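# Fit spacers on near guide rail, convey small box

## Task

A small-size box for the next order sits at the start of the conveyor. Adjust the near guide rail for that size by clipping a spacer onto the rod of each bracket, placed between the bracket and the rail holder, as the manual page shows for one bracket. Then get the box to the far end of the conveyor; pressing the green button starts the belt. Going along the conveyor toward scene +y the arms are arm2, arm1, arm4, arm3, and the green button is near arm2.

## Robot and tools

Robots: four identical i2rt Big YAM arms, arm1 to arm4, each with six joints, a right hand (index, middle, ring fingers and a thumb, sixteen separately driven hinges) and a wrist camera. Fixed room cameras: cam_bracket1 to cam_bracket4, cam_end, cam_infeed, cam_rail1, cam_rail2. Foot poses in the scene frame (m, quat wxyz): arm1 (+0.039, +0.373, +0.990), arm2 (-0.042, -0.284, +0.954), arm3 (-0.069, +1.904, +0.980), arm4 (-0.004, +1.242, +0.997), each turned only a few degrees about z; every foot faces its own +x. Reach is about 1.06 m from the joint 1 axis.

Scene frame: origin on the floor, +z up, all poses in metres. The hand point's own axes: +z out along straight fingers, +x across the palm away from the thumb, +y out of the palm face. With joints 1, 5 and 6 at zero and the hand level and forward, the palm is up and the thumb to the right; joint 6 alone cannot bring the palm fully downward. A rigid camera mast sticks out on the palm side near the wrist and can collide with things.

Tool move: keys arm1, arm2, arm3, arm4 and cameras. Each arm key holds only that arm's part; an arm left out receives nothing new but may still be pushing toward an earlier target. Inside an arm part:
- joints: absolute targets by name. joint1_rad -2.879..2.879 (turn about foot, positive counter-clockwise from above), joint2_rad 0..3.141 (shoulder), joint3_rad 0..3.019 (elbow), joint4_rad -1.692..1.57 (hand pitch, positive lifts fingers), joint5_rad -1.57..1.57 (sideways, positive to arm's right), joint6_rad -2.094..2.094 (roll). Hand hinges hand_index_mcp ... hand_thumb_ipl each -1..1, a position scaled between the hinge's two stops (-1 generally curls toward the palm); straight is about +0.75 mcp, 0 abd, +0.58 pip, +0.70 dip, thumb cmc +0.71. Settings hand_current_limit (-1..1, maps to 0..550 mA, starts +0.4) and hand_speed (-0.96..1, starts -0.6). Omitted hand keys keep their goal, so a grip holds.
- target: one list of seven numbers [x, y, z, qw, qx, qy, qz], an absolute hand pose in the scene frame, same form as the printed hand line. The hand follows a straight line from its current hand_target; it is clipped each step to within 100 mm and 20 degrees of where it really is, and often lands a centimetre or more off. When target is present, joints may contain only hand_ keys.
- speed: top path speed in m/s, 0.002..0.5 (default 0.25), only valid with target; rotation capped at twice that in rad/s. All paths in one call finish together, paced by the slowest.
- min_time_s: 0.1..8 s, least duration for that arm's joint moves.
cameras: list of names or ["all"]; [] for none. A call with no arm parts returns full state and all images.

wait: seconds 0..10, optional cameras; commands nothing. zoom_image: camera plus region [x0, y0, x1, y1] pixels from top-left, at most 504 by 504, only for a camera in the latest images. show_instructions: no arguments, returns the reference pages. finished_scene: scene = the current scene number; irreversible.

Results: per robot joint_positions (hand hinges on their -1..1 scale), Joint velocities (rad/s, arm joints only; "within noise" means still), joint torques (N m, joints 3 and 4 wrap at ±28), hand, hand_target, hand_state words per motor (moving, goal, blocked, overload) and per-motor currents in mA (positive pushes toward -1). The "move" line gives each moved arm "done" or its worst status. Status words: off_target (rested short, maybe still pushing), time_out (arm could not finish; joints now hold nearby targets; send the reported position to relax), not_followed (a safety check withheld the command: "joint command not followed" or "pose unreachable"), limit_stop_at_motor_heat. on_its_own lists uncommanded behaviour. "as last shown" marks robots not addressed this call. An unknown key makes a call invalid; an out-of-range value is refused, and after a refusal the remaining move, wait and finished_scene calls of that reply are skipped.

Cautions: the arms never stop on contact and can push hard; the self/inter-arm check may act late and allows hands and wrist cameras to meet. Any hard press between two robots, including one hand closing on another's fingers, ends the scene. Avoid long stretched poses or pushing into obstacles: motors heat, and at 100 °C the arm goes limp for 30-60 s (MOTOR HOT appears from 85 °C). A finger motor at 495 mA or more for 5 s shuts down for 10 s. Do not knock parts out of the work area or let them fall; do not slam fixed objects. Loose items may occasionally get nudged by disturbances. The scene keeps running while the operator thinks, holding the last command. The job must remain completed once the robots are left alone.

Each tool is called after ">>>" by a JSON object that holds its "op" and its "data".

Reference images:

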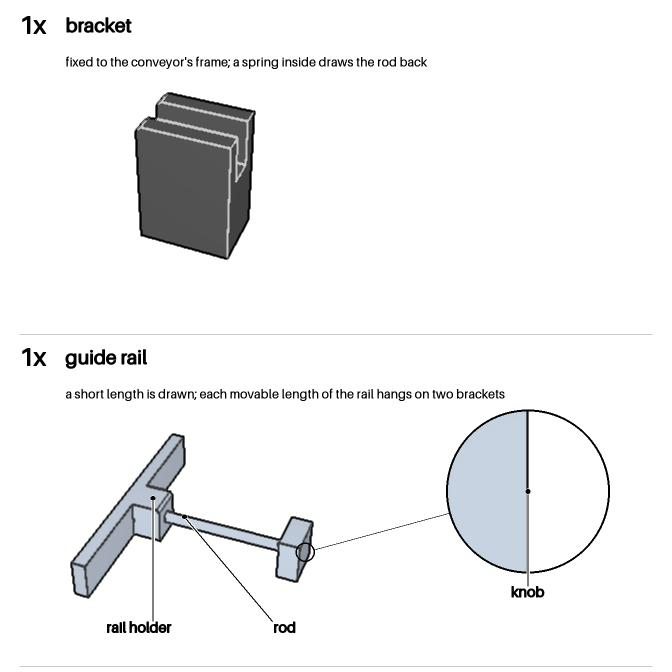

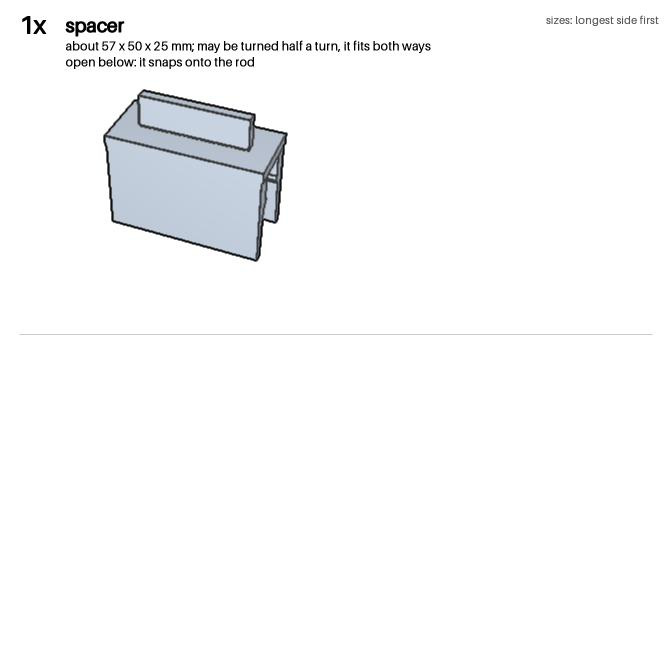

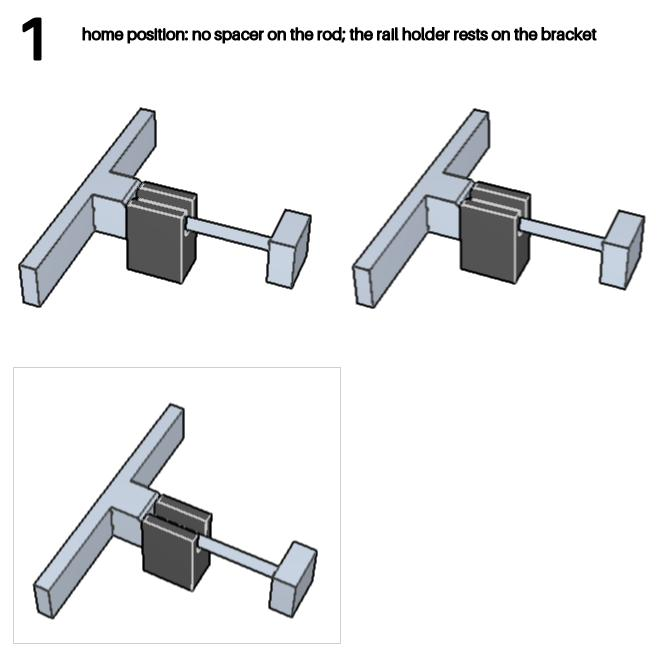

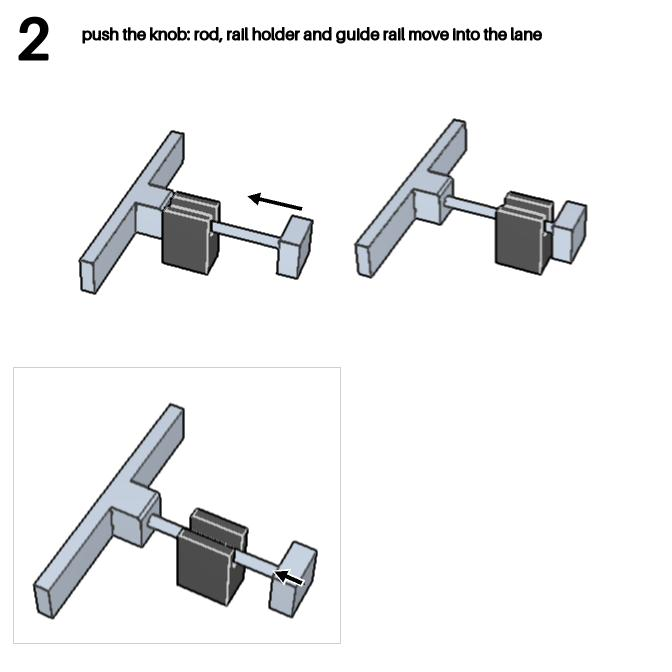

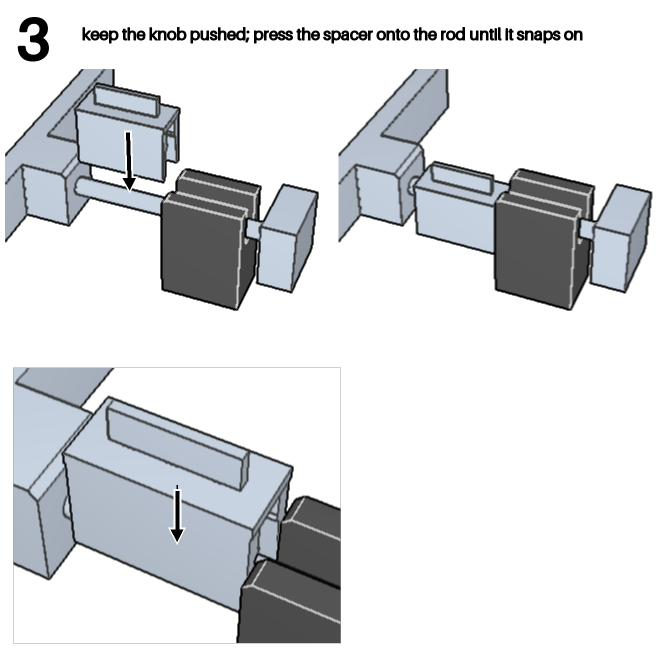

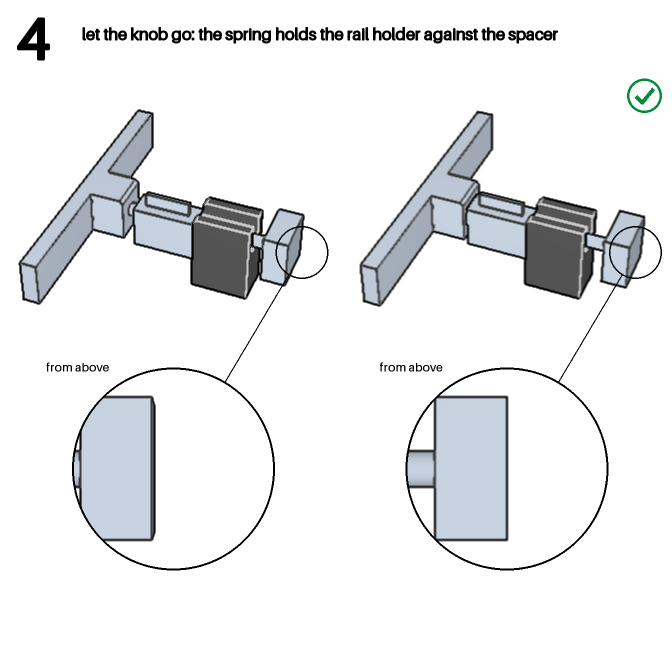

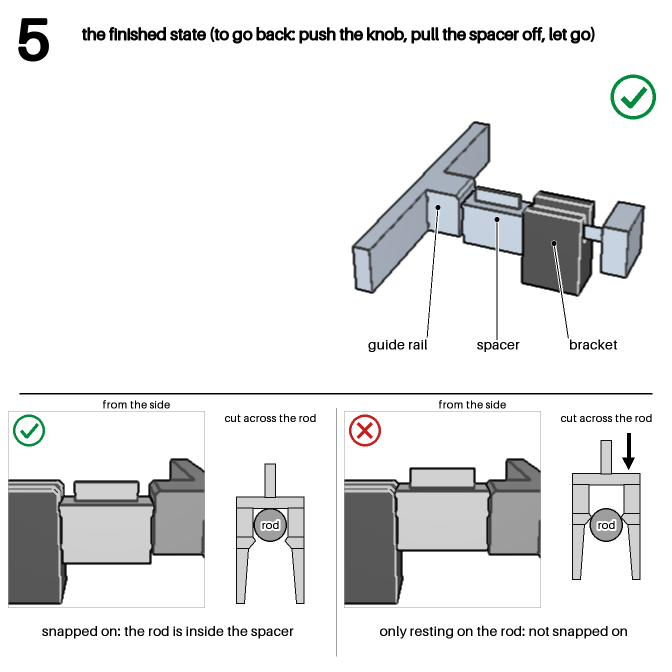

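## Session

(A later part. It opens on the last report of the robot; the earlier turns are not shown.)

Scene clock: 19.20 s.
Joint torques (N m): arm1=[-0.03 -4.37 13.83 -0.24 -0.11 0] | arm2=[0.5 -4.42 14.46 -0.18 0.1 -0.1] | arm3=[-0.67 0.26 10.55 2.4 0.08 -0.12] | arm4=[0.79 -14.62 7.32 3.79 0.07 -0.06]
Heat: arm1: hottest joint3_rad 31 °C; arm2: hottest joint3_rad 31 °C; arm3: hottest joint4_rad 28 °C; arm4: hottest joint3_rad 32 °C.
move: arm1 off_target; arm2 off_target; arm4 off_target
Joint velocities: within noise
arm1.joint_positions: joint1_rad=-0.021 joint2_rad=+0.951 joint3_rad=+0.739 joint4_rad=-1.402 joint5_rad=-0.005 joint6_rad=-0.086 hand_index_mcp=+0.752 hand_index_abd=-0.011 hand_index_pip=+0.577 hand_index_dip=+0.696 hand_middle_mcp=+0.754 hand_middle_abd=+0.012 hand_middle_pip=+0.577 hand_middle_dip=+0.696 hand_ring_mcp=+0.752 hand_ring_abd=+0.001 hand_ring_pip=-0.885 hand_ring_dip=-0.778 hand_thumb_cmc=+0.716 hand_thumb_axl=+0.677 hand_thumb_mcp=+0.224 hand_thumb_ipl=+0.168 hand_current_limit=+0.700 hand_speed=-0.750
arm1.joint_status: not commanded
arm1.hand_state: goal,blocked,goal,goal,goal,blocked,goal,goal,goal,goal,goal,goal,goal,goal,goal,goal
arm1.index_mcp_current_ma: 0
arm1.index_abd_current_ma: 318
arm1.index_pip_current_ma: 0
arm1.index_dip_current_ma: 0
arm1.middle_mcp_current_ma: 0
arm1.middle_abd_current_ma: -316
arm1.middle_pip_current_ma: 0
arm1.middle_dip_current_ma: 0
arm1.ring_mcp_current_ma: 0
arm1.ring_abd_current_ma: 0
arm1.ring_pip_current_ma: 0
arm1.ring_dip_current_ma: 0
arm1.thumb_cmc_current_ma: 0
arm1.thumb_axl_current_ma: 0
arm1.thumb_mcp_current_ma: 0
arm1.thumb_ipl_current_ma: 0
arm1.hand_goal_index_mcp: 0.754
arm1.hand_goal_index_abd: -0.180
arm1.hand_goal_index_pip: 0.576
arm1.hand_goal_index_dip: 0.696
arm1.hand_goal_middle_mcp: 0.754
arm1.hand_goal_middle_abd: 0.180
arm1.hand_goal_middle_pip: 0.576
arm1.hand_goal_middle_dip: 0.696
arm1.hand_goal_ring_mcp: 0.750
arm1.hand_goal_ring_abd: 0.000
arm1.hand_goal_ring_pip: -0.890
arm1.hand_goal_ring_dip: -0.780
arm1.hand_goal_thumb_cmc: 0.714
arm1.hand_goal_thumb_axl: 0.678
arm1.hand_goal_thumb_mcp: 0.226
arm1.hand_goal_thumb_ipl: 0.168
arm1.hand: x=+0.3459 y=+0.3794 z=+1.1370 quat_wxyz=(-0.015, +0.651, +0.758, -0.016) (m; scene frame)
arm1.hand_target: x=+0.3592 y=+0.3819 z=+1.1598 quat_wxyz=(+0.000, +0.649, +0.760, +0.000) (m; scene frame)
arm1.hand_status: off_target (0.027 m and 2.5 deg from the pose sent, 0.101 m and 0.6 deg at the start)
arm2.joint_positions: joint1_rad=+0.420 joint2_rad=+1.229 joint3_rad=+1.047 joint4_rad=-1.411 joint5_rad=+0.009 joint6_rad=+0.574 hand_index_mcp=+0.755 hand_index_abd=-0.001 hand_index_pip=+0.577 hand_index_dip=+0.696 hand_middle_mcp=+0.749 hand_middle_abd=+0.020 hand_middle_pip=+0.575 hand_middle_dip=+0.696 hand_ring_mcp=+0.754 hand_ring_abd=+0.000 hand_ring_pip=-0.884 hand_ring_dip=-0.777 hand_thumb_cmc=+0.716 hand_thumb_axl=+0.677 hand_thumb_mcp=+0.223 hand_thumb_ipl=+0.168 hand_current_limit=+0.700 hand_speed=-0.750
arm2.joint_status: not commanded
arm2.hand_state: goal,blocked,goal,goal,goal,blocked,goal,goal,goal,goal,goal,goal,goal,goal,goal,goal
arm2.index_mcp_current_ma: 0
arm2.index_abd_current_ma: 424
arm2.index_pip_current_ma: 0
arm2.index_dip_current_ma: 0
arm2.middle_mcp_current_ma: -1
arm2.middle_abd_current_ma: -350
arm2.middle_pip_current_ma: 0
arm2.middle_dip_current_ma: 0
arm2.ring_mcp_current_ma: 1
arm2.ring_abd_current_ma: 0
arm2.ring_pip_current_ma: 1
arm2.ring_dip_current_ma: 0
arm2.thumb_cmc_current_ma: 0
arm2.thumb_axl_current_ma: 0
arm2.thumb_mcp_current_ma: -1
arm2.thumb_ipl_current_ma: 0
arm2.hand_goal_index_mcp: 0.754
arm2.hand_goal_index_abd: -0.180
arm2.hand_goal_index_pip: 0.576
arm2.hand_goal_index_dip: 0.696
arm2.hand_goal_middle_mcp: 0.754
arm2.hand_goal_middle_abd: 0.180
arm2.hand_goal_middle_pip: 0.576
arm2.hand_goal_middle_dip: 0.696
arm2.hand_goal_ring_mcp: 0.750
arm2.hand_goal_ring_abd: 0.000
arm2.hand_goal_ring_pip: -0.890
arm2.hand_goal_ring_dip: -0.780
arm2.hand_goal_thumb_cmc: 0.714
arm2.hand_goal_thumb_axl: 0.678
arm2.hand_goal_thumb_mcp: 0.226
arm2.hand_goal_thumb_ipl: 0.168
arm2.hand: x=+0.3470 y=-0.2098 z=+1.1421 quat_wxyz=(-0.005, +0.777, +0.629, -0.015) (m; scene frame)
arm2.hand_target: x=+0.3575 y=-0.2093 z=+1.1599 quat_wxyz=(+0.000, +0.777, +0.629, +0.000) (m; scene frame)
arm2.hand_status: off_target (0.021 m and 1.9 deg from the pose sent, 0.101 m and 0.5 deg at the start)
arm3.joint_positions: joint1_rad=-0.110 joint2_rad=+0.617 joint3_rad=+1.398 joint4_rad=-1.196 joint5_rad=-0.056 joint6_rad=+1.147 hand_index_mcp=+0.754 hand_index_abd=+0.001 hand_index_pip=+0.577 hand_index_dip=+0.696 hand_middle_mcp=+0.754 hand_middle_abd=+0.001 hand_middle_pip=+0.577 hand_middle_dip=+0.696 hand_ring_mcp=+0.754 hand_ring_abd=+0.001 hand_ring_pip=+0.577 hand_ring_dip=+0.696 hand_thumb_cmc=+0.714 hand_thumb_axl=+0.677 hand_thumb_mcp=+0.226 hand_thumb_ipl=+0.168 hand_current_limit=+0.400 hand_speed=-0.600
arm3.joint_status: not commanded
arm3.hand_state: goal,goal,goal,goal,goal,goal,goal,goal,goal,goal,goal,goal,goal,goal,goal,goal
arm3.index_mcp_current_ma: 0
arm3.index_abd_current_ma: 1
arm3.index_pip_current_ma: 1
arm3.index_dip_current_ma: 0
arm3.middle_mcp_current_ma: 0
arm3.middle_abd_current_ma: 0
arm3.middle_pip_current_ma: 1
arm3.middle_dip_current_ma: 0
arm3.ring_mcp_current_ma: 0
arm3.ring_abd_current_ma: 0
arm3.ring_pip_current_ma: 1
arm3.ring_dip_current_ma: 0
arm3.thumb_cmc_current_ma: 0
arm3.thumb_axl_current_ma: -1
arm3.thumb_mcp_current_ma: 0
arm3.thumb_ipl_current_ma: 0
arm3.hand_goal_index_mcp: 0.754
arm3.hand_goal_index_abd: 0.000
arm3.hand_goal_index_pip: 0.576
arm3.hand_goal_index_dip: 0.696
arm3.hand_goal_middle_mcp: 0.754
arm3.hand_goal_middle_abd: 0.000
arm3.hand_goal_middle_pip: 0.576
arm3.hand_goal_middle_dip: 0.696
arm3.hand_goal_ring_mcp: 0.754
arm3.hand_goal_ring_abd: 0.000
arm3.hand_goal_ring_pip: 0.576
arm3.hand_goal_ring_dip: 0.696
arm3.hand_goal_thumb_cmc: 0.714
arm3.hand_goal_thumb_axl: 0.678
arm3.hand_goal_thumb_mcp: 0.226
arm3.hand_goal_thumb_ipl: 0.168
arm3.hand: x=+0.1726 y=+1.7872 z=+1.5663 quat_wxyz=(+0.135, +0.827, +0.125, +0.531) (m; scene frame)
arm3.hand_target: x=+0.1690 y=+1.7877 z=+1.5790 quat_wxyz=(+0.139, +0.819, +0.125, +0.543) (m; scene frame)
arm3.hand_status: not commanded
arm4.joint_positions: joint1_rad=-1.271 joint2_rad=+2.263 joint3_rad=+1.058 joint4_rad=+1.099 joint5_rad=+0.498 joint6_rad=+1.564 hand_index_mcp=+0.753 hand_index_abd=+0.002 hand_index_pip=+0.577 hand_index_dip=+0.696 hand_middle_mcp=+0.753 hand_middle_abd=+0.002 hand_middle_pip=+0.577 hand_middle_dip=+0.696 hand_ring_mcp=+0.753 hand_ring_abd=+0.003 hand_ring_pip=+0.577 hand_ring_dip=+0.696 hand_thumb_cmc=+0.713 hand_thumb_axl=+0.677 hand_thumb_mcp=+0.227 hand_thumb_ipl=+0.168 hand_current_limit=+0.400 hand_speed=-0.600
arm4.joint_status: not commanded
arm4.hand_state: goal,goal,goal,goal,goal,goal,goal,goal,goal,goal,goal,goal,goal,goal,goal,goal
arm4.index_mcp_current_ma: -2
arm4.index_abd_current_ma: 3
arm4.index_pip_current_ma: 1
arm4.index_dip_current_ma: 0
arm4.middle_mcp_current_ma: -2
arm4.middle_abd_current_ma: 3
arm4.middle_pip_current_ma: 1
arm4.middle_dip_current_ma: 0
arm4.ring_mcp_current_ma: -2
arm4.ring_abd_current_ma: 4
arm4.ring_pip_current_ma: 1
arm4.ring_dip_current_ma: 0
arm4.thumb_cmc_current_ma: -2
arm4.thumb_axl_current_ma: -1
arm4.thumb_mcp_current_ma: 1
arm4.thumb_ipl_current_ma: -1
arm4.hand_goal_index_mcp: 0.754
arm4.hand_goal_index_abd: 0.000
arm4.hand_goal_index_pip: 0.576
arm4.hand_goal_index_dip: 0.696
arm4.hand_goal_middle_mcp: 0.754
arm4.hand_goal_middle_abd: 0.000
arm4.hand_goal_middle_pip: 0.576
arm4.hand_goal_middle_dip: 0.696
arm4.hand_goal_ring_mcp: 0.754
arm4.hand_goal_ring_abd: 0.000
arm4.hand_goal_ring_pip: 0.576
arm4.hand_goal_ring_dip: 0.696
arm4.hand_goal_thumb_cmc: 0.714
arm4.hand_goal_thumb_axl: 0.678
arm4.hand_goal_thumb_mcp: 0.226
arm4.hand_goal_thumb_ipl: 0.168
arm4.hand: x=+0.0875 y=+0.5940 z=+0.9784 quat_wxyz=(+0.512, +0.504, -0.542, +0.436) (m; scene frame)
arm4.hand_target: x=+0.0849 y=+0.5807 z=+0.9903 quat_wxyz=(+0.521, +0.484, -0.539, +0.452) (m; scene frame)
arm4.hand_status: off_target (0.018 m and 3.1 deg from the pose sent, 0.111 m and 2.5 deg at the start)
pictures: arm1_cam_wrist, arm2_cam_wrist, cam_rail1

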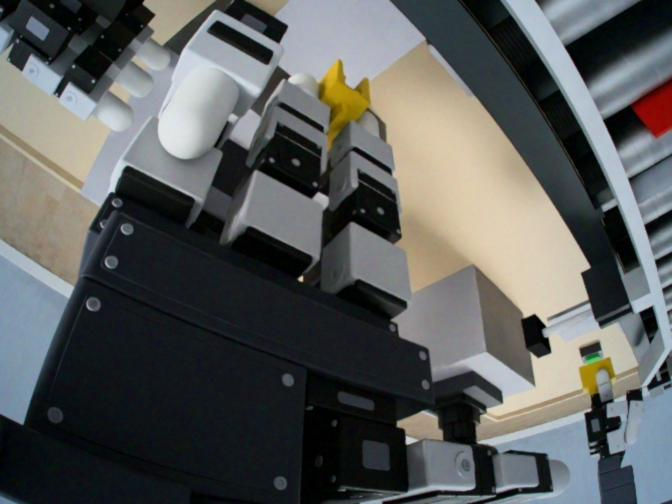

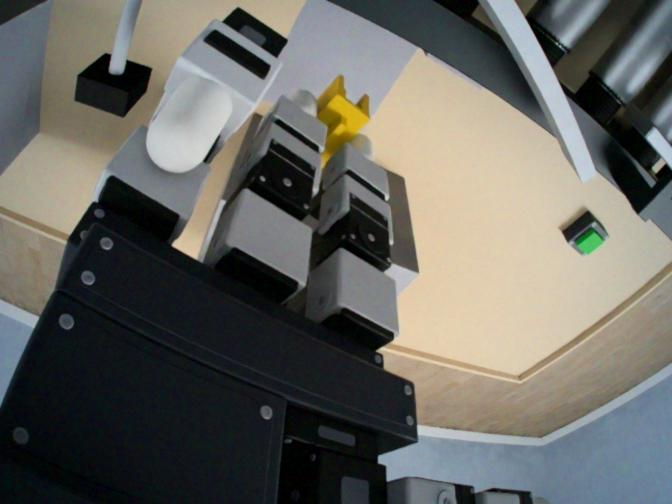

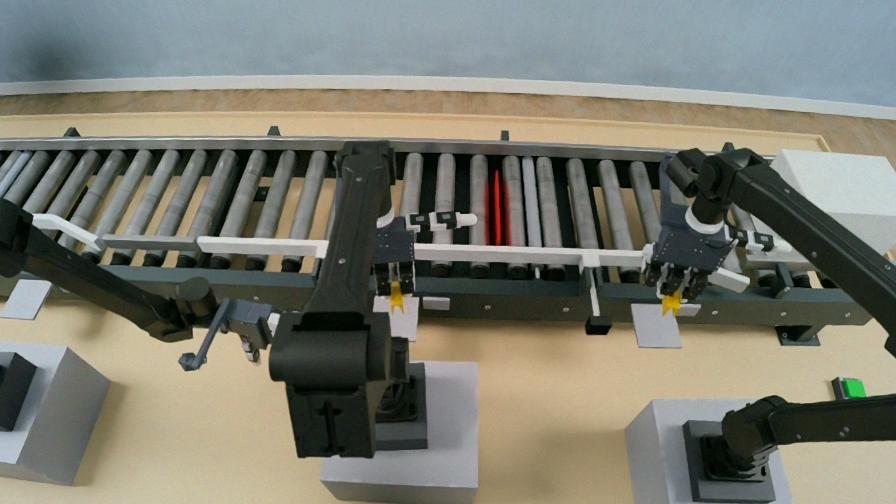

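>>> {"op": "move", "data": {"arm1": {"target": [0.468, 0.550, 1.20, 0, 0.7071, 0.7071, 0], "speed": 0.15}, "arm2": {"target": [0.468, -0.038, 1.20, 0, 0.7071, 0.7071, 0], "speed": 0.15}, "arm4": {"target": [0.09, 0.50, 0.975, 0.521, 0.484, -0.539, 0.452], "speed": 0.12}, "cameras": ["cam_bracket1", "cam_bracket2", "cam_rail1"]}}

Scene clock: 21.67 s.
Joint torques (N m): arm1=[0.44 -9.99 14 -0.36 0.15 0.07] | arm2=[2.2 -8.35 14.97 -0.31 0.16 -0.11] | arm3=[-0.62 0.26 10.56 2.39 0.08 -0.12] | arm4=[1.08 -15.74 8.77 2.13 -0.07 -0.09]
Heat: arm1: hottest joint3_rad 32 °C; arm2: hottest joint3_rad 31 °C; arm3: hottest joint4_rad 28 °C; arm4: hottest joint3_rad 32 °C.
move: arm1 off_target; arm2 off_target; arm4 off_target
Joint velocities: within noise
arm1.joint_positions: joint1_rad=+0.427 joint2_rad=+1.375 joint3_rad=+1.183 joint4_rad=-1.409 joint5_rad=-0.010 joint6_rad=+0.510 hand_index_mcp=+0.751 hand_index_abd=-0.011 hand_index_pip=+0.576 hand_index_dip=+0.696 hand_middle_mcp=+0.753 hand_middle_abd=+0.012 hand_middle_pip=+0.577 hand_middle_dip=+0.696 hand_ring_mcp=+0.752 hand_ring_abd=+0.001 hand_ring_pip=-0.885 hand_ring_dip=-0.778 hand_thumb_cmc=+0.714 hand_thumb_axl=+0.677 hand_thumb_mcp=+0.223 hand_thumb_ipl=+0.168 hand_current_limit=+0.700 hand_speed=-0.750
arm1.joint_status: not commanded
arm1.hand_state: goal,blocked,goal,goal,goal,blocked,goal,goal,goal,goal,goal,goal,goal,goal,goal,goal
arm1.index_mcp_current_ma: 0
arm1.index_abd_current_ma: 318
arm1.index_pip_current_ma: 0
arm1.index_dip_current_ma: 0
arm1.middle_mcp_current_ma: 0
arm1.middle_abd_current_ma: -316
arm1.middle_pip_current_ma: 0
arm1.middle_dip_current_ma: 0
arm1.ring_mcp_current_ma: 0
arm1.ring_abd_current_ma: 0
arm1.ring_pip_current_ma: 0
arm1.ring_dip_current_ma: 0
arm1.thumb_cmc_current_ma: 0
arm1.thumb_axl_current_ma: 0
arm1.thumb_mcp_current_ma: 0
arm1.thumb_ipl_current_ma: 0
arm1.hand_goal_index_mcp: 0.754
arm1.hand_goal_index_abd: -0.180
arm1.hand_goal_index_pip: 0.576
arm1.hand_goal_index_dip: 0.696
arm1.hand_goal_middle_mcp: 0.754
arm1.hand_goal_middle_abd: 0.180
arm1.hand_goal_middle_pip: 0.576
arm1.hand_goal_middle_dip: 0.696
arm1.hand_goal_ring_mcp: 0.750
arm1.hand_goal_ring_abd: 0.000
arm1.hand_goal_ring_pip: -0.890
arm1.hand_goal_ring_dip: -0.780
arm1.hand_goal_thumb_cmc: 0.714
arm1.hand_goal_thumb_axl: 0.678
arm1.hand_goal_thumb_mcp: 0.226
arm1.hand_goal_thumb_ipl: 0.168
arm1.hand: x=+0.4564 y=+0.5409 z=+1.1816 quat_wxyz=(-0.006, +0.706, +0.708, -0.015) (m; scene frame)
arm1.hand_target: x=+0.4673 y=+0.5496 z=+1.2000 quat_wxyz=(+0.000, +0.707, +0.707, +0.000) (m; scene frame)
arm1.hand_status: off_target (0.024 m and 1.9 deg from the pose sent, 0.219 m and 9.0 deg at the start)
arm2.joint_positions: joint1_rad=+0.626 joint2_rad=+1.625 joint3_rad=+1.581 joint4_rad=-1.536 joint5_rad=+0.009 joint6_rad=+0.577 hand_index_mcp=+0.755 hand_index_abd=-0.001 hand_index_pip=+0.577 hand_index_dip=+0.696 hand_middle_mcp=+0.749 hand_middle_abd=+0.020 hand_middle_pip=+0.575 hand_middle_dip=+0.696 hand_ring_mcp=+0.754 hand_ring_abd=+0.000 hand_ring_pip=-0.884 hand_ring_dip=-0.777 hand_thumb_cmc=+0.716 hand_thumb_axl=+0.677 hand_thumb_mcp=+0.223 hand_thumb_ipl=+0.168 hand_current_limit=+0.700 hand_speed=-0.750
arm2.joint_status: not commanded
arm2.hand_state: goal,blocked,goal,goal,goal,blocked,goal,goal,goal,goal,goal,goal,goal,goal,goal,goal
arm2.index_mcp_current_ma: 0
arm2.index_abd_current_ma: 424
arm2.index_pip_current_ma: 0
arm2.index_dip_current_ma: 0
arm2.middle_mcp_current_ma: -1
arm2.middle_abd_current_ma: -350
arm2.middle_pip_current_ma: 0
arm2.middle_dip_current_ma: 0
arm2.ring_mcp_current_ma: 1
arm2.ring_abd_current_ma: 0
arm2.ring_pip_current_ma: 1
arm2.ring_dip_current_ma: 0
arm2.thumb_cmc_current_ma: 0
arm2.thumb_axl_current_ma: 0
arm2.thumb_mcp_current_ma: -1
arm2.thumb_ipl_current_ma: 0
arm2.hand_goal_index_mcp: 0.754
arm2.hand_goal_index_abd: -0.180
arm2.hand_goal_index_pip: 0.576
arm2.hand_goal_index_dip: 0.696
arm2.hand_goal_middle_mcp: 0.754
arm2.hand_goal_middle_abd: 0.180
arm2.hand_goal_middle_pip: 0.576
arm2.hand_goal_middle_dip: 0.696
arm2.hand_goal_ring_mcp: 0.750
arm2.hand_goal_ring_abd: 0.000
arm2.hand_goal_ring_pip: -0.890
arm2.hand_goal_ring_dip: -0.780
arm2.hand_goal_thumb_cmc: 0.714
arm2.hand_goal_thumb_axl: 0.678
arm2.hand_goal_thumb_mcp: 0.226
arm2.hand_goal_thumb_ipl: 0.168
arm2.hand: x=+0.4591 y=-0.0465 z=+1.1897 quat_wxyz=(-0.003, +0.710, +0.704, -0.008) (m; scene frame)
arm2.hand_target: x=+0.4675 y=-0.0383 z=+1.2000 quat_wxyz=(+0.000, +0.707, +0.707, +0.000) (m; scene frame)
arm2.hand_status: off_target (0.016 m and 1.1 deg from the pose sent, 0.218 m and 12.2 deg at the start)
arm3: as last shown
arm4.joint_positions: joint1_rad=-1.316 joint2_rad=+2.376 joint3_rad=+1.322 joint4_rad=+0.997 joint5_rad=+0.461 joint6_rad=+1.565 hand_index_mcp=+0.753 hand_index_abd=-0.003 hand_index_pip=+0.577 hand_index_dip=+0.696 hand_middle_mcp=+0.753 hand_middle_abd=+0.002 hand_middle_pip=+0.577 hand_middle_dip=+0.696 hand_ring_mcp=+0.753 hand_ring_abd=+0.003 hand_ring_pip=+0.577 hand_ring_dip=+0.696 hand_thumb_cmc=+0.713 hand_thumb_axl=+0.677 hand_thumb_mcp=+0.227 hand_thumb_ipl=+0.168 hand_current_limit=+0.400 hand_speed=-0.600
arm4.joint_status: not commanded
arm4.hand_state: goal,goal,goal,goal,goal,goal,goal,goal,goal,goal,goal,goal,goal,goal,goal,goal
arm4.index_mcp_current_ma: -1
arm4.index_abd_current_ma: -4
arm4.index_pip_current_ma: 1
arm4.index_dip_current_ma: 0
arm4.middle_mcp_current_ma: -2
arm4.middle_abd_current_ma: 3
arm4.middle_pip_current_ma: 1
arm4.middle_dip_current_ma: 0
arm4.ring_mcp_current_ma: -1
arm4.ring_abd_current_ma: 4
arm4.ring_pip_current_ma: 1
arm4.ring_dip_current_ma: 0
arm4.thumb_cmc_current_ma: -2
arm4.thumb_axl_current_ma: -1
arm4.thumb_mcp_current_ma: 1
arm4.thumb_ipl_current_ma: -1
arm4.hand_goal_index_mcp: 0.754
arm4.hand_goal_index_abd: 0.000
arm4.hand_goal_index_pip: 0.576
arm4.hand_goal_index_dip: 0.696
arm4.hand_goal_middle_mcp: 0.754
arm4.hand_goal_middle_abd: 0.000
arm4.hand_goal_middle_pip: 0.576
arm4.hand_goal_middle_dip: 0.696
arm4.hand_goal_ring_mcp: 0.754
arm4.hand_goal_ring_abd: 0.000
arm4.hand_goal_ring_pip: 0.576
arm4.hand_goal_ring_dip: 0.696
arm4.hand_goal_thumb_cmc: 0.714
arm4.hand_goal_thumb_axl: 0.678
arm4.hand_goal_thumb_mcp: 0.226
arm4.hand_goal_thumb_ipl: 0.168
arm4.hand: x=+0.0907 y=+0.5112 z=+0.9768 quat_wxyz=(+0.520, +0.486, -0.539, +0.451) (m; scene frame)
arm4.hand_target: x=+0.0900 y=+0.5006 z=+0.9751 quat_wxyz=(+0.521, +0.484, -0.539, +0.452) (m; scene frame)
arm4.hand_status: off_target (0.011 m and 0.3 deg from the pose sent, 0.094 m and 3.1 deg at the start)
pictures: cam_bracket1, cam_bracket2, cam_rail1

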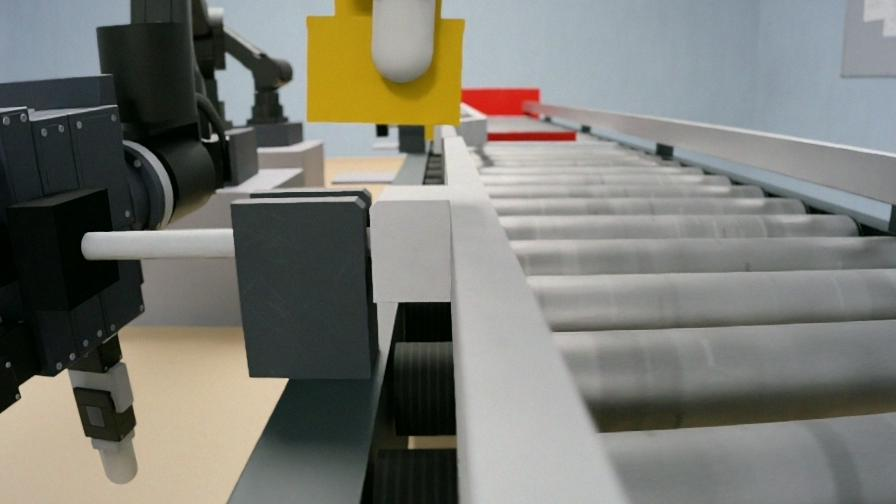

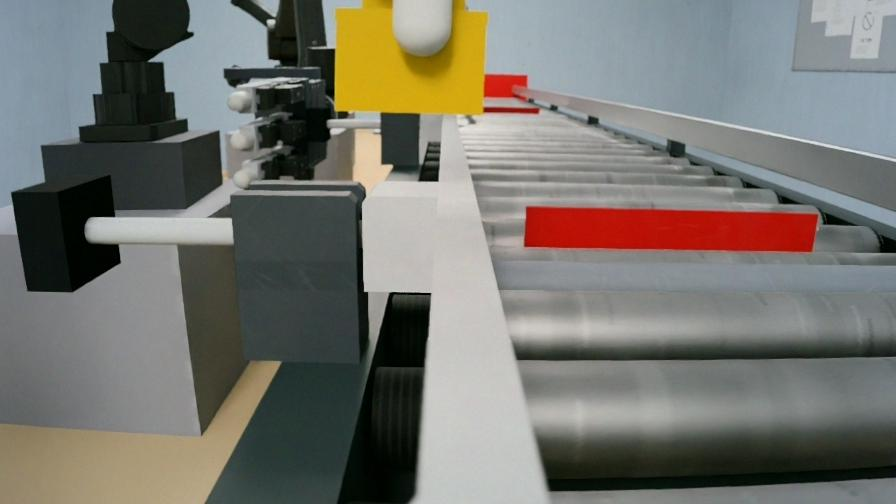

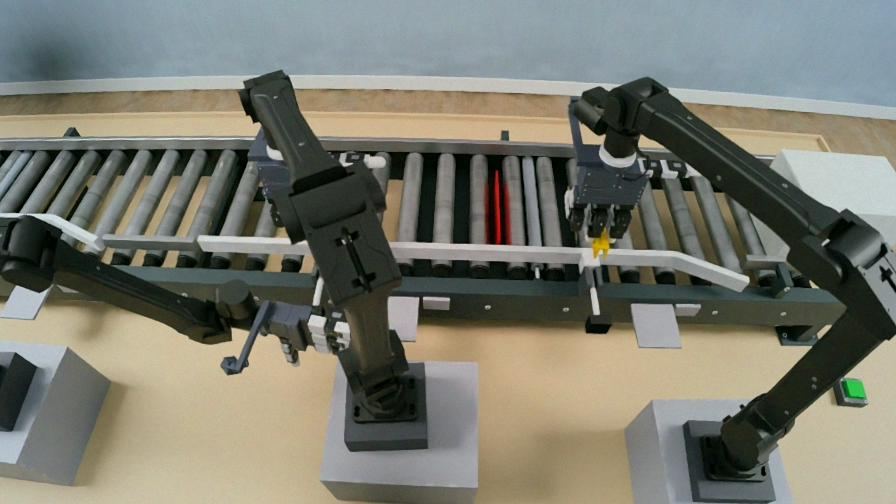

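>>> {"op": "move", "data": {"arm4": {"joints": {"joint1_rad": -1.28, "joint2_rad": 2.492, "joint3_rad": 1.577, "joint4_rad": 0.861, "joint5_rad": 0.514, "joint6_rad": 1.567}, "min_time_s": 2.5}, "cameras": ["cam_bracket1", "cam_bracket2"]}}

Scene clock: 25.20 s.
Joint torques (N m): arm1=[0.85 -9.93 13.91 -0.24 0.16 0.11] | arm2=[2.26 -7.77 14.98 -0.42 0.17 -0.06] | arm3=[-0.62 0.26 10.56 2.4 0.08 -0.12] | arm4=[4.6 -15.79 11.66 1.36 -0.13 -0.06]
Heat: arm1: hottest joint3_rad 32 °C; arm2: hottest joint3_rad 31 °C; arm3: hottest joint4_rad 28 °C; arm4: hottest joint3_rad 32 °C.
move: arm4 done
Joint velocities: within noise
arm1, arm2, arm3: as last shown
arm4.joint_positions: joint1_rad=-1.316 joint2_rad=+2.456 joint3_rad=+1.514 joint4_rad=+0.891 joint5_rad=+0.520 joint6_rad=+1.566 hand_index_mcp=+0.752 hand_index_abd=-0.025 hand_index_pip=+0.576 hand_index_dip=+0.696 hand_middle_mcp=+0.753 hand_middle_abd=+0.002 hand_middle_pip=+0.577 hand_middle_dip=+0.696 hand_ring_mcp=+0.753 hand_ring_abd=+0.003 hand_ring_pip=+0.577 hand_ring_dip=+0.696 hand_thumb_cmc=+0.713 hand_thumb_axl=+0.677 hand_thumb_mcp=+0.227 hand_thumb_ipl=+0.168 hand_current_limit=+0.400 hand_speed=-0.600
arm4.joint_status: all done
arm4.hand_state: goal,blocked,goal,goal,goal,goal,goal,goal,goal,goal,goal,goal,goal,goal,goal,goal
arm4.index_mcp_current_ma: -4
arm4.index_abd_current_ma: -64
arm4.index_pip_current_ma: 0
arm4.index_dip_current_ma: 0
arm4.middle_mcp_current_ma: -2
arm4.middle_abd_current_ma: 3
arm4.middle_pip_current_ma: 1
arm4.middle_dip_current_ma: 0
arm4.ring_mcp_current_ma: -1
arm4.ring_abd_current_ma: 4
arm4.ring_pip_current_ma: 1
arm4.ring_dip_current_ma: 0
arm4.thumb_cmc_current_ma: -2
arm4.thumb_axl_current_ma: -1
arm4.thumb_mcp_current_ma: 1
arm4.thumb_ipl_current_ma: -1
arm4.hand_goal_index_mcp: 0.754
arm4.hand_goal_index_abd: 0.000
arm4.hand_goal_index_pip: 0.576
arm4.hand_goal_index_dip: 0.696
arm4.hand_goal_middle_mcp: 0.754
arm4.hand_goal_middle_abd: 0.000
arm4.hand_goal_middle_pip: 0.576
arm4.hand_goal_middle_dip: 0.696
arm4.hand_goal_ring_mcp: 0.754
arm4.hand_goal_ring_abd: 0.000
arm4.hand_goal_ring_pip: 0.576
arm4.hand_goal_ring_dip: 0.696
arm4.hand_goal_thumb_cmc: 0.714
arm4.hand_goal_thumb_axl: 0.678
arm4.hand_goal_thumb_mcp: 0.226
arm4.hand_goal_thumb_ipl: 0.168
arm4.hand: x=+0.0985 y=+0.4683 z=+0.9756 quat_wxyz=(+0.534, +0.468, -0.552, +0.437) (m; scene frame)
arm4.hand_target: x=+0.1327 y=+0.4581 z=+0.9695 quat_wxyz=(+0.525, +0.480, -0.542, +0.448) (m; scene frame)
arm4.hand_status: not commanded
pictures: cam_bracket1, cam_bracket2

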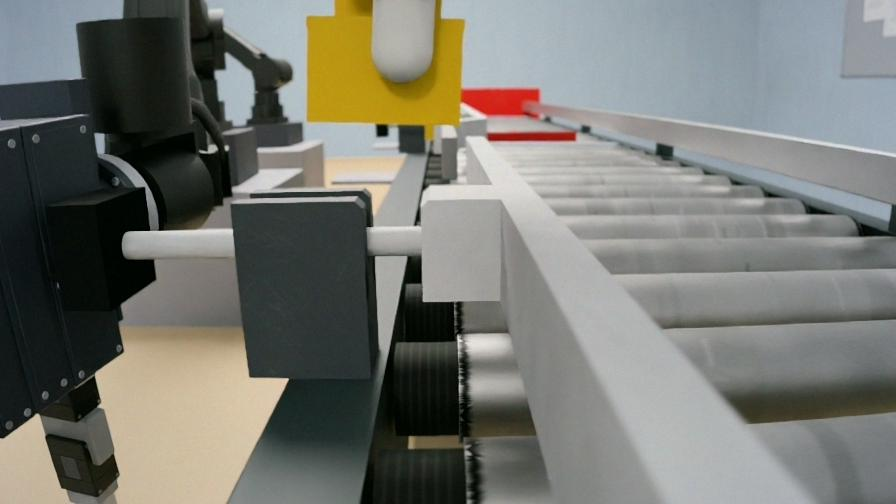

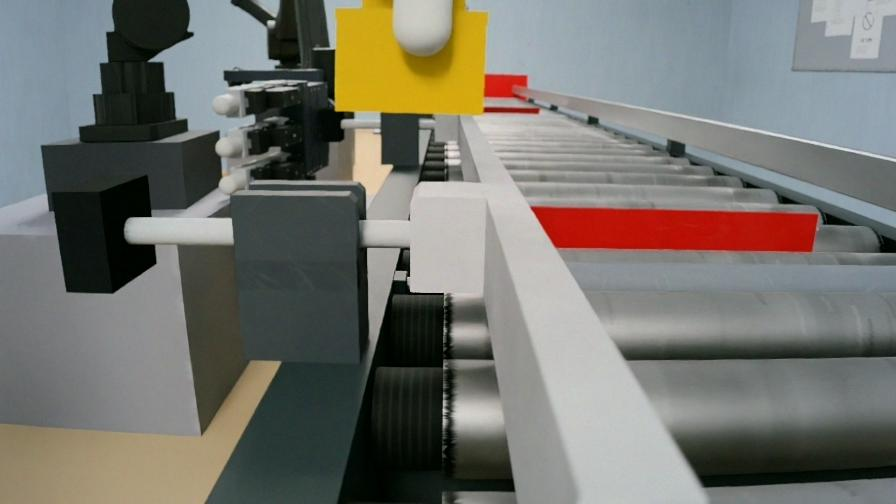

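>>> {"op": "move", "data": {"arm4": {"joints": {"joint1_rad": -1.25}, "min_time_s": 2}, "cameras": ["cam_bracket1", "cam_bracket2"]}}

>>> {"op": "move", "data": {"arm4": {"joints": {"joint1_rad": -1.235}, "min_time_s": 1.5}, "cameras": ["cam_bracket1", "cam_bracket2"]}}

Scene clock: 29.60 s.
Joint torques (N m): arm1=[0.67 -9.93 13.89 -0.32 0.17 0.12] | arm2=[1.85 -8.35 15.04 -0.47 0.19 -0.1] | arm3=[-0.62 0.21 10.55 2.41 0.08 -0.12] | arm4=[6.77 -15.79 11.45 1.47 -0.31 -0.07]
Heat: arm1: hottest joint3_rad 32 °C; arm2: hottest joint3_rad 32 °C; arm3: hottest joint4_rad 28 °C; arm4: hottest joint3_rad 33 °C.
move: arm4 time_out
Joint velocities: within noise
arm1, arm2, arm3: as last shown
arm4.joint_positions: joint1_rad=-1.312 joint2_rad=+2.457 joint3_rad=+1.517 joint4_rad=+0.888 joint5_rad=+0.525 joint6_rad=+1.566 hand_index_mcp=+0.747 hand_index_abd=-0.027 hand_index_pip=+0.573 hand_index_dip=+0.696 hand_middle_mcp=+0.753 hand_middle_abd=+0.002 hand_middle_pip=+0.577 hand_middle_dip=+0.696 hand_ring_mcp=+0.753 hand_ring_abd=+0.003 hand_ring_pip=+0.577 hand_ring_dip=+0.696 hand_thumb_cmc=+0.713 hand_thumb_axl=+0.677 hand_thumb_mcp=+0.227 hand_thumb_ipl=+0.168 hand_current_limit=+0.400 hand_speed=-0.600
arm4.joint_status: joint1_rad time_out (moved +0.004 of +0.066)
arm4.hand_state: goal,blocked,goal,goal,goal,goal,goal,goal,goal,goal,goal,goal,goal,goal,goal,goal
arm4.index_mcp_current_ma: -18
arm4.index_abd_current_ma: -67
arm4.index_pip_current_ma: -5
arm4.index_dip_current_ma: 0
arm4.middle_mcp_current_ma: -2
arm4.middle_abd_current_ma: 3
arm4.middle_pip_current_ma: 1
arm4.middle_dip_current_ma: 0
arm4.ring_mcp_current_ma: -1
arm4.ring_abd_current_ma: 4
arm4.ring_pip_current_ma: 1
arm4.ring_dip_current_ma: 0
arm4.thumb_cmc_current_ma: -2
arm4.thumb_axl_current_ma: -1
arm4.thumb_mcp_current_ma: 1
arm4.thumb_ipl_current_ma: -1
arm4.hand_goal_index_mcp: 0.754
arm4.hand_goal_index_abd: 0.000
arm4.hand_goal_index_pip: 0.576
arm4.hand_goal_index_dip: 0.696
arm4.hand_goal_middle_mcp: 0.754
arm4.hand_goal_middle_abd: 0.000
arm4.hand_goal_middle_pip: 0.576
arm4.hand_goal_middle_dip: 0.696
arm4.hand_goal_ring_mcp: 0.754
arm4.hand_goal_ring_abd: 0.000
arm4.hand_goal_ring_pip: 0.576
arm4.hand_goal_ring_dip: 0.696
arm4.hand_goal_thumb_cmc: 0.714
arm4.hand_goal_thumb_axl: 0.678
arm4.hand_goal_thumb_mcp: 0.226
arm4.hand_goal_thumb_ipl: 0.168
arm4.on_its_own: joint1_rad reads -1.312 and still pushes toward -1.250 since a time_out
arm4.hand: x=+0.1009 y=+0.4686 z=+0.9755 quat_wxyz=(+0.535, +0.468, -0.552, +0.437) (m; scene frame)
arm4.hand_target: x=+0.1564 y=+0.4627 z=+0.9696 quat_wxyz=(+0.518, +0.488, -0.535, +0.456) (m; scene frame)
arm4.hand_status: not commanded
pictures: cam_bracket1, cam_bracket2

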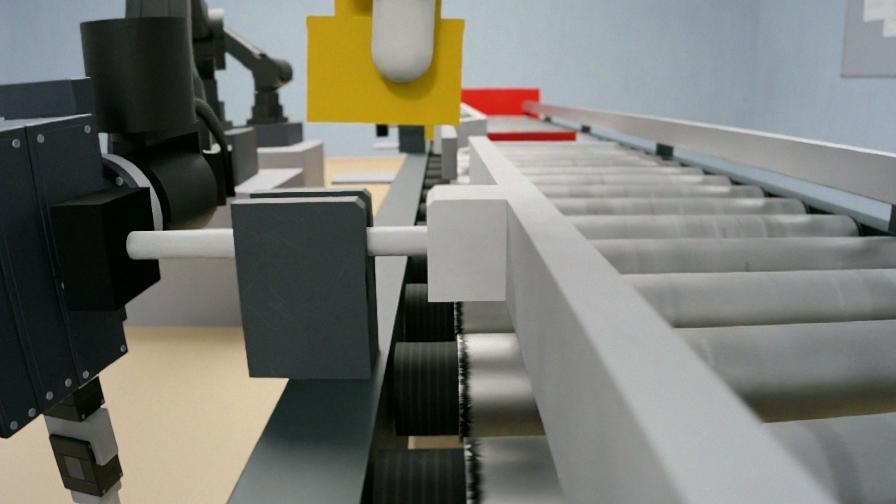

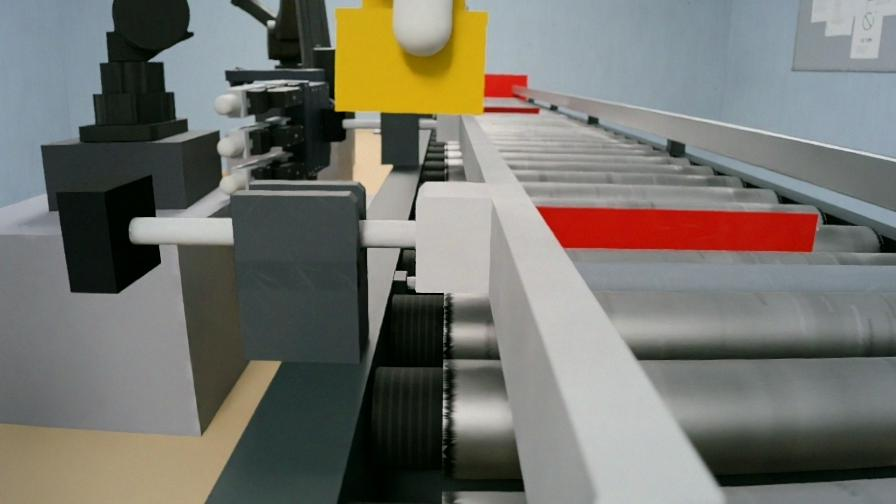

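not run: a stop came earlier in this reply.

>>> {"op": "move", "data": {"arm4": {"joints": {"joint1_rad": -1.22}, "min_time_s": 1.5}, "cameras": ["cam_bracket1"]}}

Scene clock: 33.20 s.
Joint torques (N m): arm1=[0.62 -9.99 14 -0.29 0.15 0.1] | arm2=[2.49 -8 15.38 -0.43 0.17 -0.05] | arm3=[-0.62 0.26 10.55 2.4 0.08 -0.12] | arm4=[8.53 -16.03 10.99 1.59 -0.42 -0.07]
Heat: arm1: hottest joint3_rad 32 °C; arm2: hottest joint3_rad 32 °C; arm3: hottest joint4_rad 28 °C; arm4: hottest joint3_rad 33 °C.
move: arm4 time_out
Joint velocities: within noise
arm1, arm2, arm3: as last shown
arm4.joint_positions: joint1_rad=-1.305 joint2_rad=+2.459 joint3_rad=+1.522 joint4_rad=+0.885 joint5_rad=+0.527 joint6_rad=+1.566 hand_index_mcp=+0.746 hand_index_abd=-0.027 hand_index_pip=+0.573 hand_index_dip=+0.696 hand_middle_mcp=+0.753 hand_middle_abd=+0.002 hand_middle_pip=+0.577 hand_middle_dip=+0.696 hand_ring_mcp=+0.753 hand_ring_abd=+0.003 hand_ring_pip=+0.577 hand_ring_dip=+0.696 hand_thumb_cmc=+0.713 hand_thumb_axl=+0.677 hand_thumb_mcp=+0.227 hand_thumb_ipl=+0.168 hand_current_limit=+0.400 hand_speed=-0.600
arm4.joint_status: joint1_rad time_out (moved +0.008 of +0.092)
arm4.hand_state: goal,blocked,goal,goal,goal,goal,goal,goal,goal,goal,goal,goal,goal,goal,goal,goal
arm4.index_mcp_current_ma: -19
arm4.index_abd_current_ma: -67
arm4.index_pip_current_ma: -6
arm4.index_dip_current_ma: 0
arm4.middle_mcp_current_ma: -2
arm4.middle_abd_current_ma: 3
arm4.middle_pip_current_ma: 1
arm4.middle_dip_current_ma: 0
arm4.ring_mcp_current_ma: -1
arm4.ring_abd_current_ma: 4
arm4.ring_pip_current_ma: 1
arm4.ring_dip_current_ma: 0
arm4.thumb_cmc_current_ma: -2
arm4.thumb_axl_current_ma: -1
arm4.thumb_mcp_current_ma: 1
arm4.thumb_ipl_current_ma: -1
arm4.hand_goal_index_mcp: 0.754
arm4.hand_goal_index_abd: 0.000
arm4.hand_goal_index_pip: 0.576
arm4.hand_goal_index_dip: 0.696
arm4.hand_goal_middle_mcp: 0.754
arm4.hand_goal_middle_abd: 0.000
arm4.hand_goal_middle_pip: 0.576
arm4.hand_goal_middle_dip: 0.696
arm4.hand_goal_ring_mcp: 0.754
arm4.hand_goal_ring_abd: 0.000
arm4.hand_goal_ring_pip: 0.576
arm4.hand_goal_ring_dip: 0.696
arm4.hand_goal_thumb_cmc: 0.714
arm4.hand_goal_thumb_axl: 0.678
arm4.hand_goal_thumb_mcp: 0.226
arm4.hand_goal_thumb_ipl: 0.168
arm4.on_its_own: joint1_rad reads -1.305 and still pushes toward -1.220 since a time_out
arm4.hand: x=+0.1069 y=+0.4684 z=+0.9756 quat_wxyz=(+0.534, +0.469, -0.551, +0.438) (m; scene frame)
arm4.hand_target: x=+0.1797 y=+0.4678 z=+0.9700 quat_wxyz=(+0.511, +0.496, -0.528, +0.464) (m; scene frame)
arm4.hand_status: not commanded
pictures: cam_bracket1

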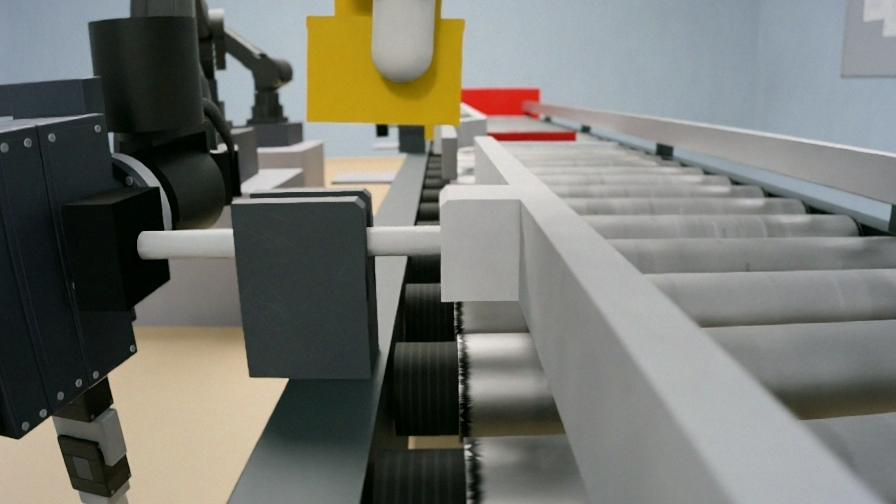

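>>> {"op": "move", "data": {"arm4": {"joints": {"joint1_rad": -1.195}, "min_time_s": 1.0}, "cameras": ["cam_bracket1"]}}

Scene clock: 36.07 s.
Joint torques (N m): arm1=[0.38 -9.64 13.96 -0.46 0.15 0.12] | arm2=[1.73 -8 15.01 -0.32 0.24 -0.07] | arm3=[-0.62 0.21 10.56 2.39 0.08 -0.12] | arm4=[9.99 -16.32 10.54 1.98 -0.46 -0.13]
Heat: arm1: hottest joint3_rad 33 °C; arm2: hottest joint3_rad 33 °C; arm3: hottest joint4_rad 28 °C; arm4: hottest joint3_rad 33 °C.
move: arm4 time_out
Joint velocities: within noise
arm1, arm2, arm3: as last shown
arm4.joint_positions: joint1_rad=-1.297 joint2_rad=+2.463 joint3_rad=+1.528 joint4_rad=+0.877 joint5_rad=+0.529 joint6_rad=+1.571 hand_index_mcp=+0.752 hand_index_abd=+0.001 hand_index_pip=+0.573 hand_index_dip=+0.696 hand_middle_mcp=+0.753 hand_middle_abd=+0.002 hand_middle_pip=+0.577 hand_middle_dip=+0.696 hand_ring_mcp=+0.753 hand_ring_abd=+0.003 hand_ring_pip=+0.577 hand_ring_dip=+0.696 hand_thumb_cmc=+0.713 hand_thumb_axl=+0.677 hand_thumb_mcp=+0.227 hand_thumb_ipl=+0.168 hand_current_limit=+0.400 hand_speed=-0.600
arm4.joint_status: joint1_rad time_out (moved +0.007 of +0.110)
arm4.hand_state: goal,goal,goal,goal,goal,goal,goal,goal,goal,goal,goal,goal,goal,goal,goal,goal
arm4.index_mcp_current_ma: -5
arm4.index_abd_current_ma: 2
arm4.index_pip_current_ma: -5
arm4.index_dip_current_ma: 0
arm4.middle_mcp_current_ma: -2
arm4.middle_abd_current_ma: 3
arm4.middle_pip_current_ma: 1
arm4.middle_dip_current_ma: 0
arm4.ring_mcp_current_ma: -1
arm4.ring_abd_current_ma: 4
arm4.ring_pip_current_ma: 1
arm4.ring_dip_current_ma: 0
arm4.thumb_cmc_current_ma: -2
arm4.thumb_axl_current_ma: -1
arm4.thumb_mcp_current_ma: 1
arm4.thumb_ipl_current_ma: -1
arm4.hand_goal_index_mcp: 0.754
arm4.hand_goal_index_abd: 0.000
arm4.hand_goal_index_pip: 0.576
arm4.hand_goal_index_dip: 0.696
arm4.hand_goal_middle_mcp: 0.754
arm4.hand_goal_middle_abd: 0.000
arm4.hand_goal_middle_pip: 0.576
arm4.hand_goal_middle_dip: 0.696
arm4.hand_goal_ring_mcp: 0.754
arm4.hand_goal_ring_abd: 0.000
arm4.hand_goal_ring_pip: 0.576
arm4.hand_goal_ring_dip: 0.696
arm4.hand_goal_thumb_cmc: 0.714
arm4.hand_goal_thumb_axl: 0.678
arm4.hand_goal_thumb_mcp: 0.226
arm4.hand_goal_thumb_ipl: 0.168
arm4.on_its_own: joint1_rad reads -1.297 and still pushes toward -1.195 since a time_out
arm4.hand: x=+0.1132 y=+0.4681 z=+0.9738 quat_wxyz=(+0.530, +0.471, -0.551, +0.440) (m; scene frame)
arm4.hand_target: x=+0.1992 y=+0.4726 z=+0.9705 quat_wxyz=(+0.505, +0.502, -0.521, +0.470) (m; scene frame)
arm4.hand_status: not commanded
pictures: cam_bracket1

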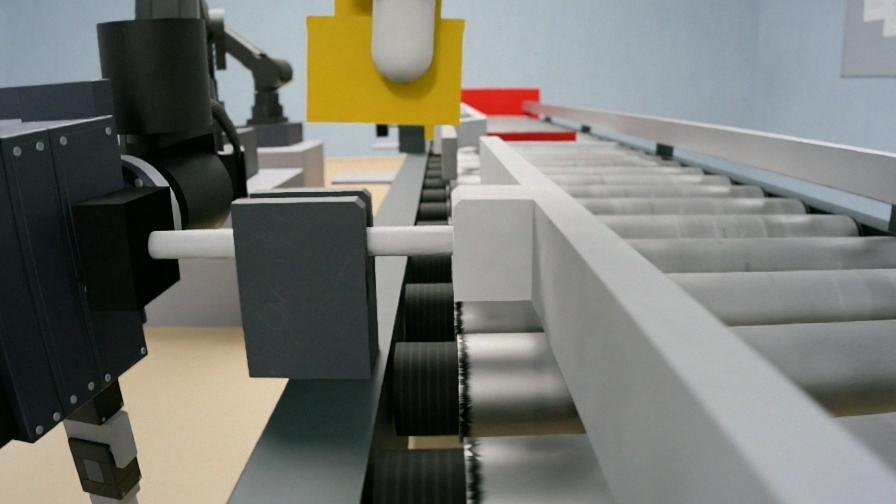

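>>> {"op": "move", "data": {"arm4": {"joints": {"joint1_rad": -1.165}, "min_time_s": 1.0}, "cameras": ["cam_bracket1"]}}

Scene clock: 38.97 s.
Joint torques (N m): arm1=[0.67 -9.93 13.97 -0.34 0.15 0.1] | arm2=[1.32 -8.47 15.04 -0.4 0.17 -0.05] | arm3=[-0.62 0.21 10.55 2.39 0.08 -0.12] | arm4=[11.46 -16.56 10.17 1.99 -0.56 -0.15]
Heat: arm1: hottest joint3_rad 33 °C; arm2: hottest joint3_rad 33 °C; arm3: hottest joint4_rad 28 °C; arm4: hottest joint3_rad 34 °C.
move: arm4 time_out
Joint velocities: within noise
arm1, arm2, arm3: as last shown
arm4.joint_positions: joint1_rad=-1.287 joint2_rad=+2.468 joint3_rad=+1.532 joint4_rad=+0.877 joint5_rad=+0.531 joint6_rad=+1.574 hand_index_mcp=+0.752 hand_index_abd=+0.001 hand_index_pip=+0.573 hand_index_dip=+0.696 hand_middle_mcp=+0.753 hand_middle_abd=+0.002 hand_middle_pip=+0.577 hand_middle_dip=+0.696 hand_ring_mcp=+0.753 hand_ring_abd=+0.003 hand_ring_pip=+0.577 hand_ring_dip=+0.696 hand_thumb_cmc=+0.713 hand_thumb_axl=+0.677 hand_thumb_mcp=+0.227 hand_thumb_ipl=+0.168 hand_current_limit=+0.400 hand_speed=-0.600
arm4.joint_status: joint1_rad time_out (moved +0.010 of +0.132)
arm4.hand_state: goal,goal,goal,goal,goal,goal,goal,goal,goal,goal,goal,goal,goal,goal,goal,goal
arm4.index_mcp_current_ma: -5
arm4.index_abd_current_ma: 2
arm4.index_pip_current_ma: -5
arm4.index_dip_current_ma: 0
arm4.middle_mcp_current_ma: -2
arm4.middle_abd_current_ma: 3
arm4.middle_pip_current_ma: 1
arm4.middle_dip_current_ma: 0
arm4.ring_mcp_current_ma: -1
arm4.ring_abd_current_ma: 4
arm4.ring_pip_current_ma: 1
arm4.ring_dip_current_ma: 0
arm4.thumb_cmc_current_ma: -2
arm4.thumb_axl_current_ma: -1
arm4.thumb_mcp_current_ma: 1
arm4.thumb_ipl_current_ma: -1
arm4.hand_goal_index_mcp: 0.754
arm4.hand_goal_index_abd: 0.000
arm4.hand_goal_index_pip: 0.576
arm4.hand_goal_index_dip: 0.696
arm4.hand_goal_middle_mcp: 0.754
arm4.hand_goal_middle_abd: 0.000
arm4.hand_goal_middle_pip: 0.576
arm4.hand_goal_middle_dip: 0.696
arm4.hand_goal_ring_mcp: 0.754
arm4.hand_goal_ring_abd: 0.000
arm4.hand_goal_ring_pip: 0.576
arm4.hand_goal_ring_dip: 0.696
arm4.hand_goal_thumb_cmc: 0.714
arm4.hand_goal_thumb_axl: 0.678
arm4.hand_goal_thumb_mcp: 0.226
arm4.hand_goal_thumb_ipl: 0.168
arm4.on_its_own: joint1_rad reads -1.287 and still pushes toward -1.165 since a time_out
arm4.hand: x=+0.1208 y=+0.4691 z=+0.9716 quat_wxyz=(+0.528, +0.473, -0.550, +0.442) (m; scene frame)
arm4.hand_target: x=+0.2219 y=+0.4789 z=+0.9706 quat_wxyz=(+0.498, +0.510, -0.514, +0.478) (m; scene frame)
arm4.hand_status: not commanded
pictures: cam_bracket1

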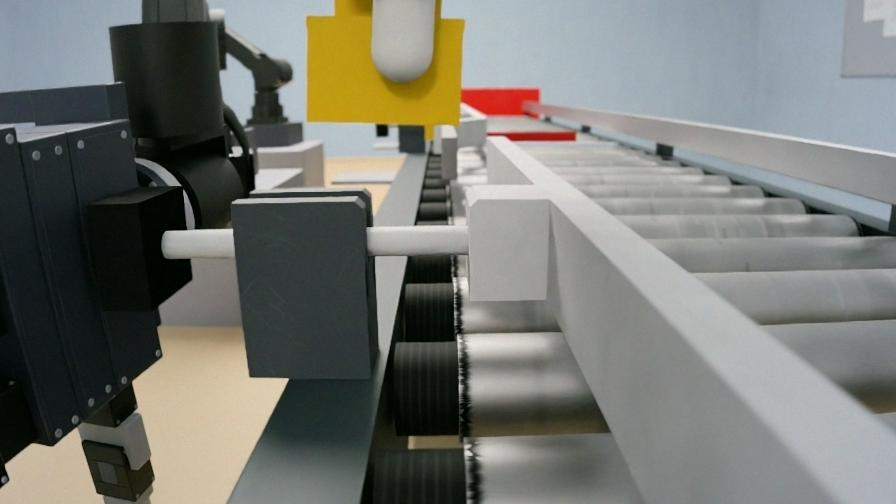

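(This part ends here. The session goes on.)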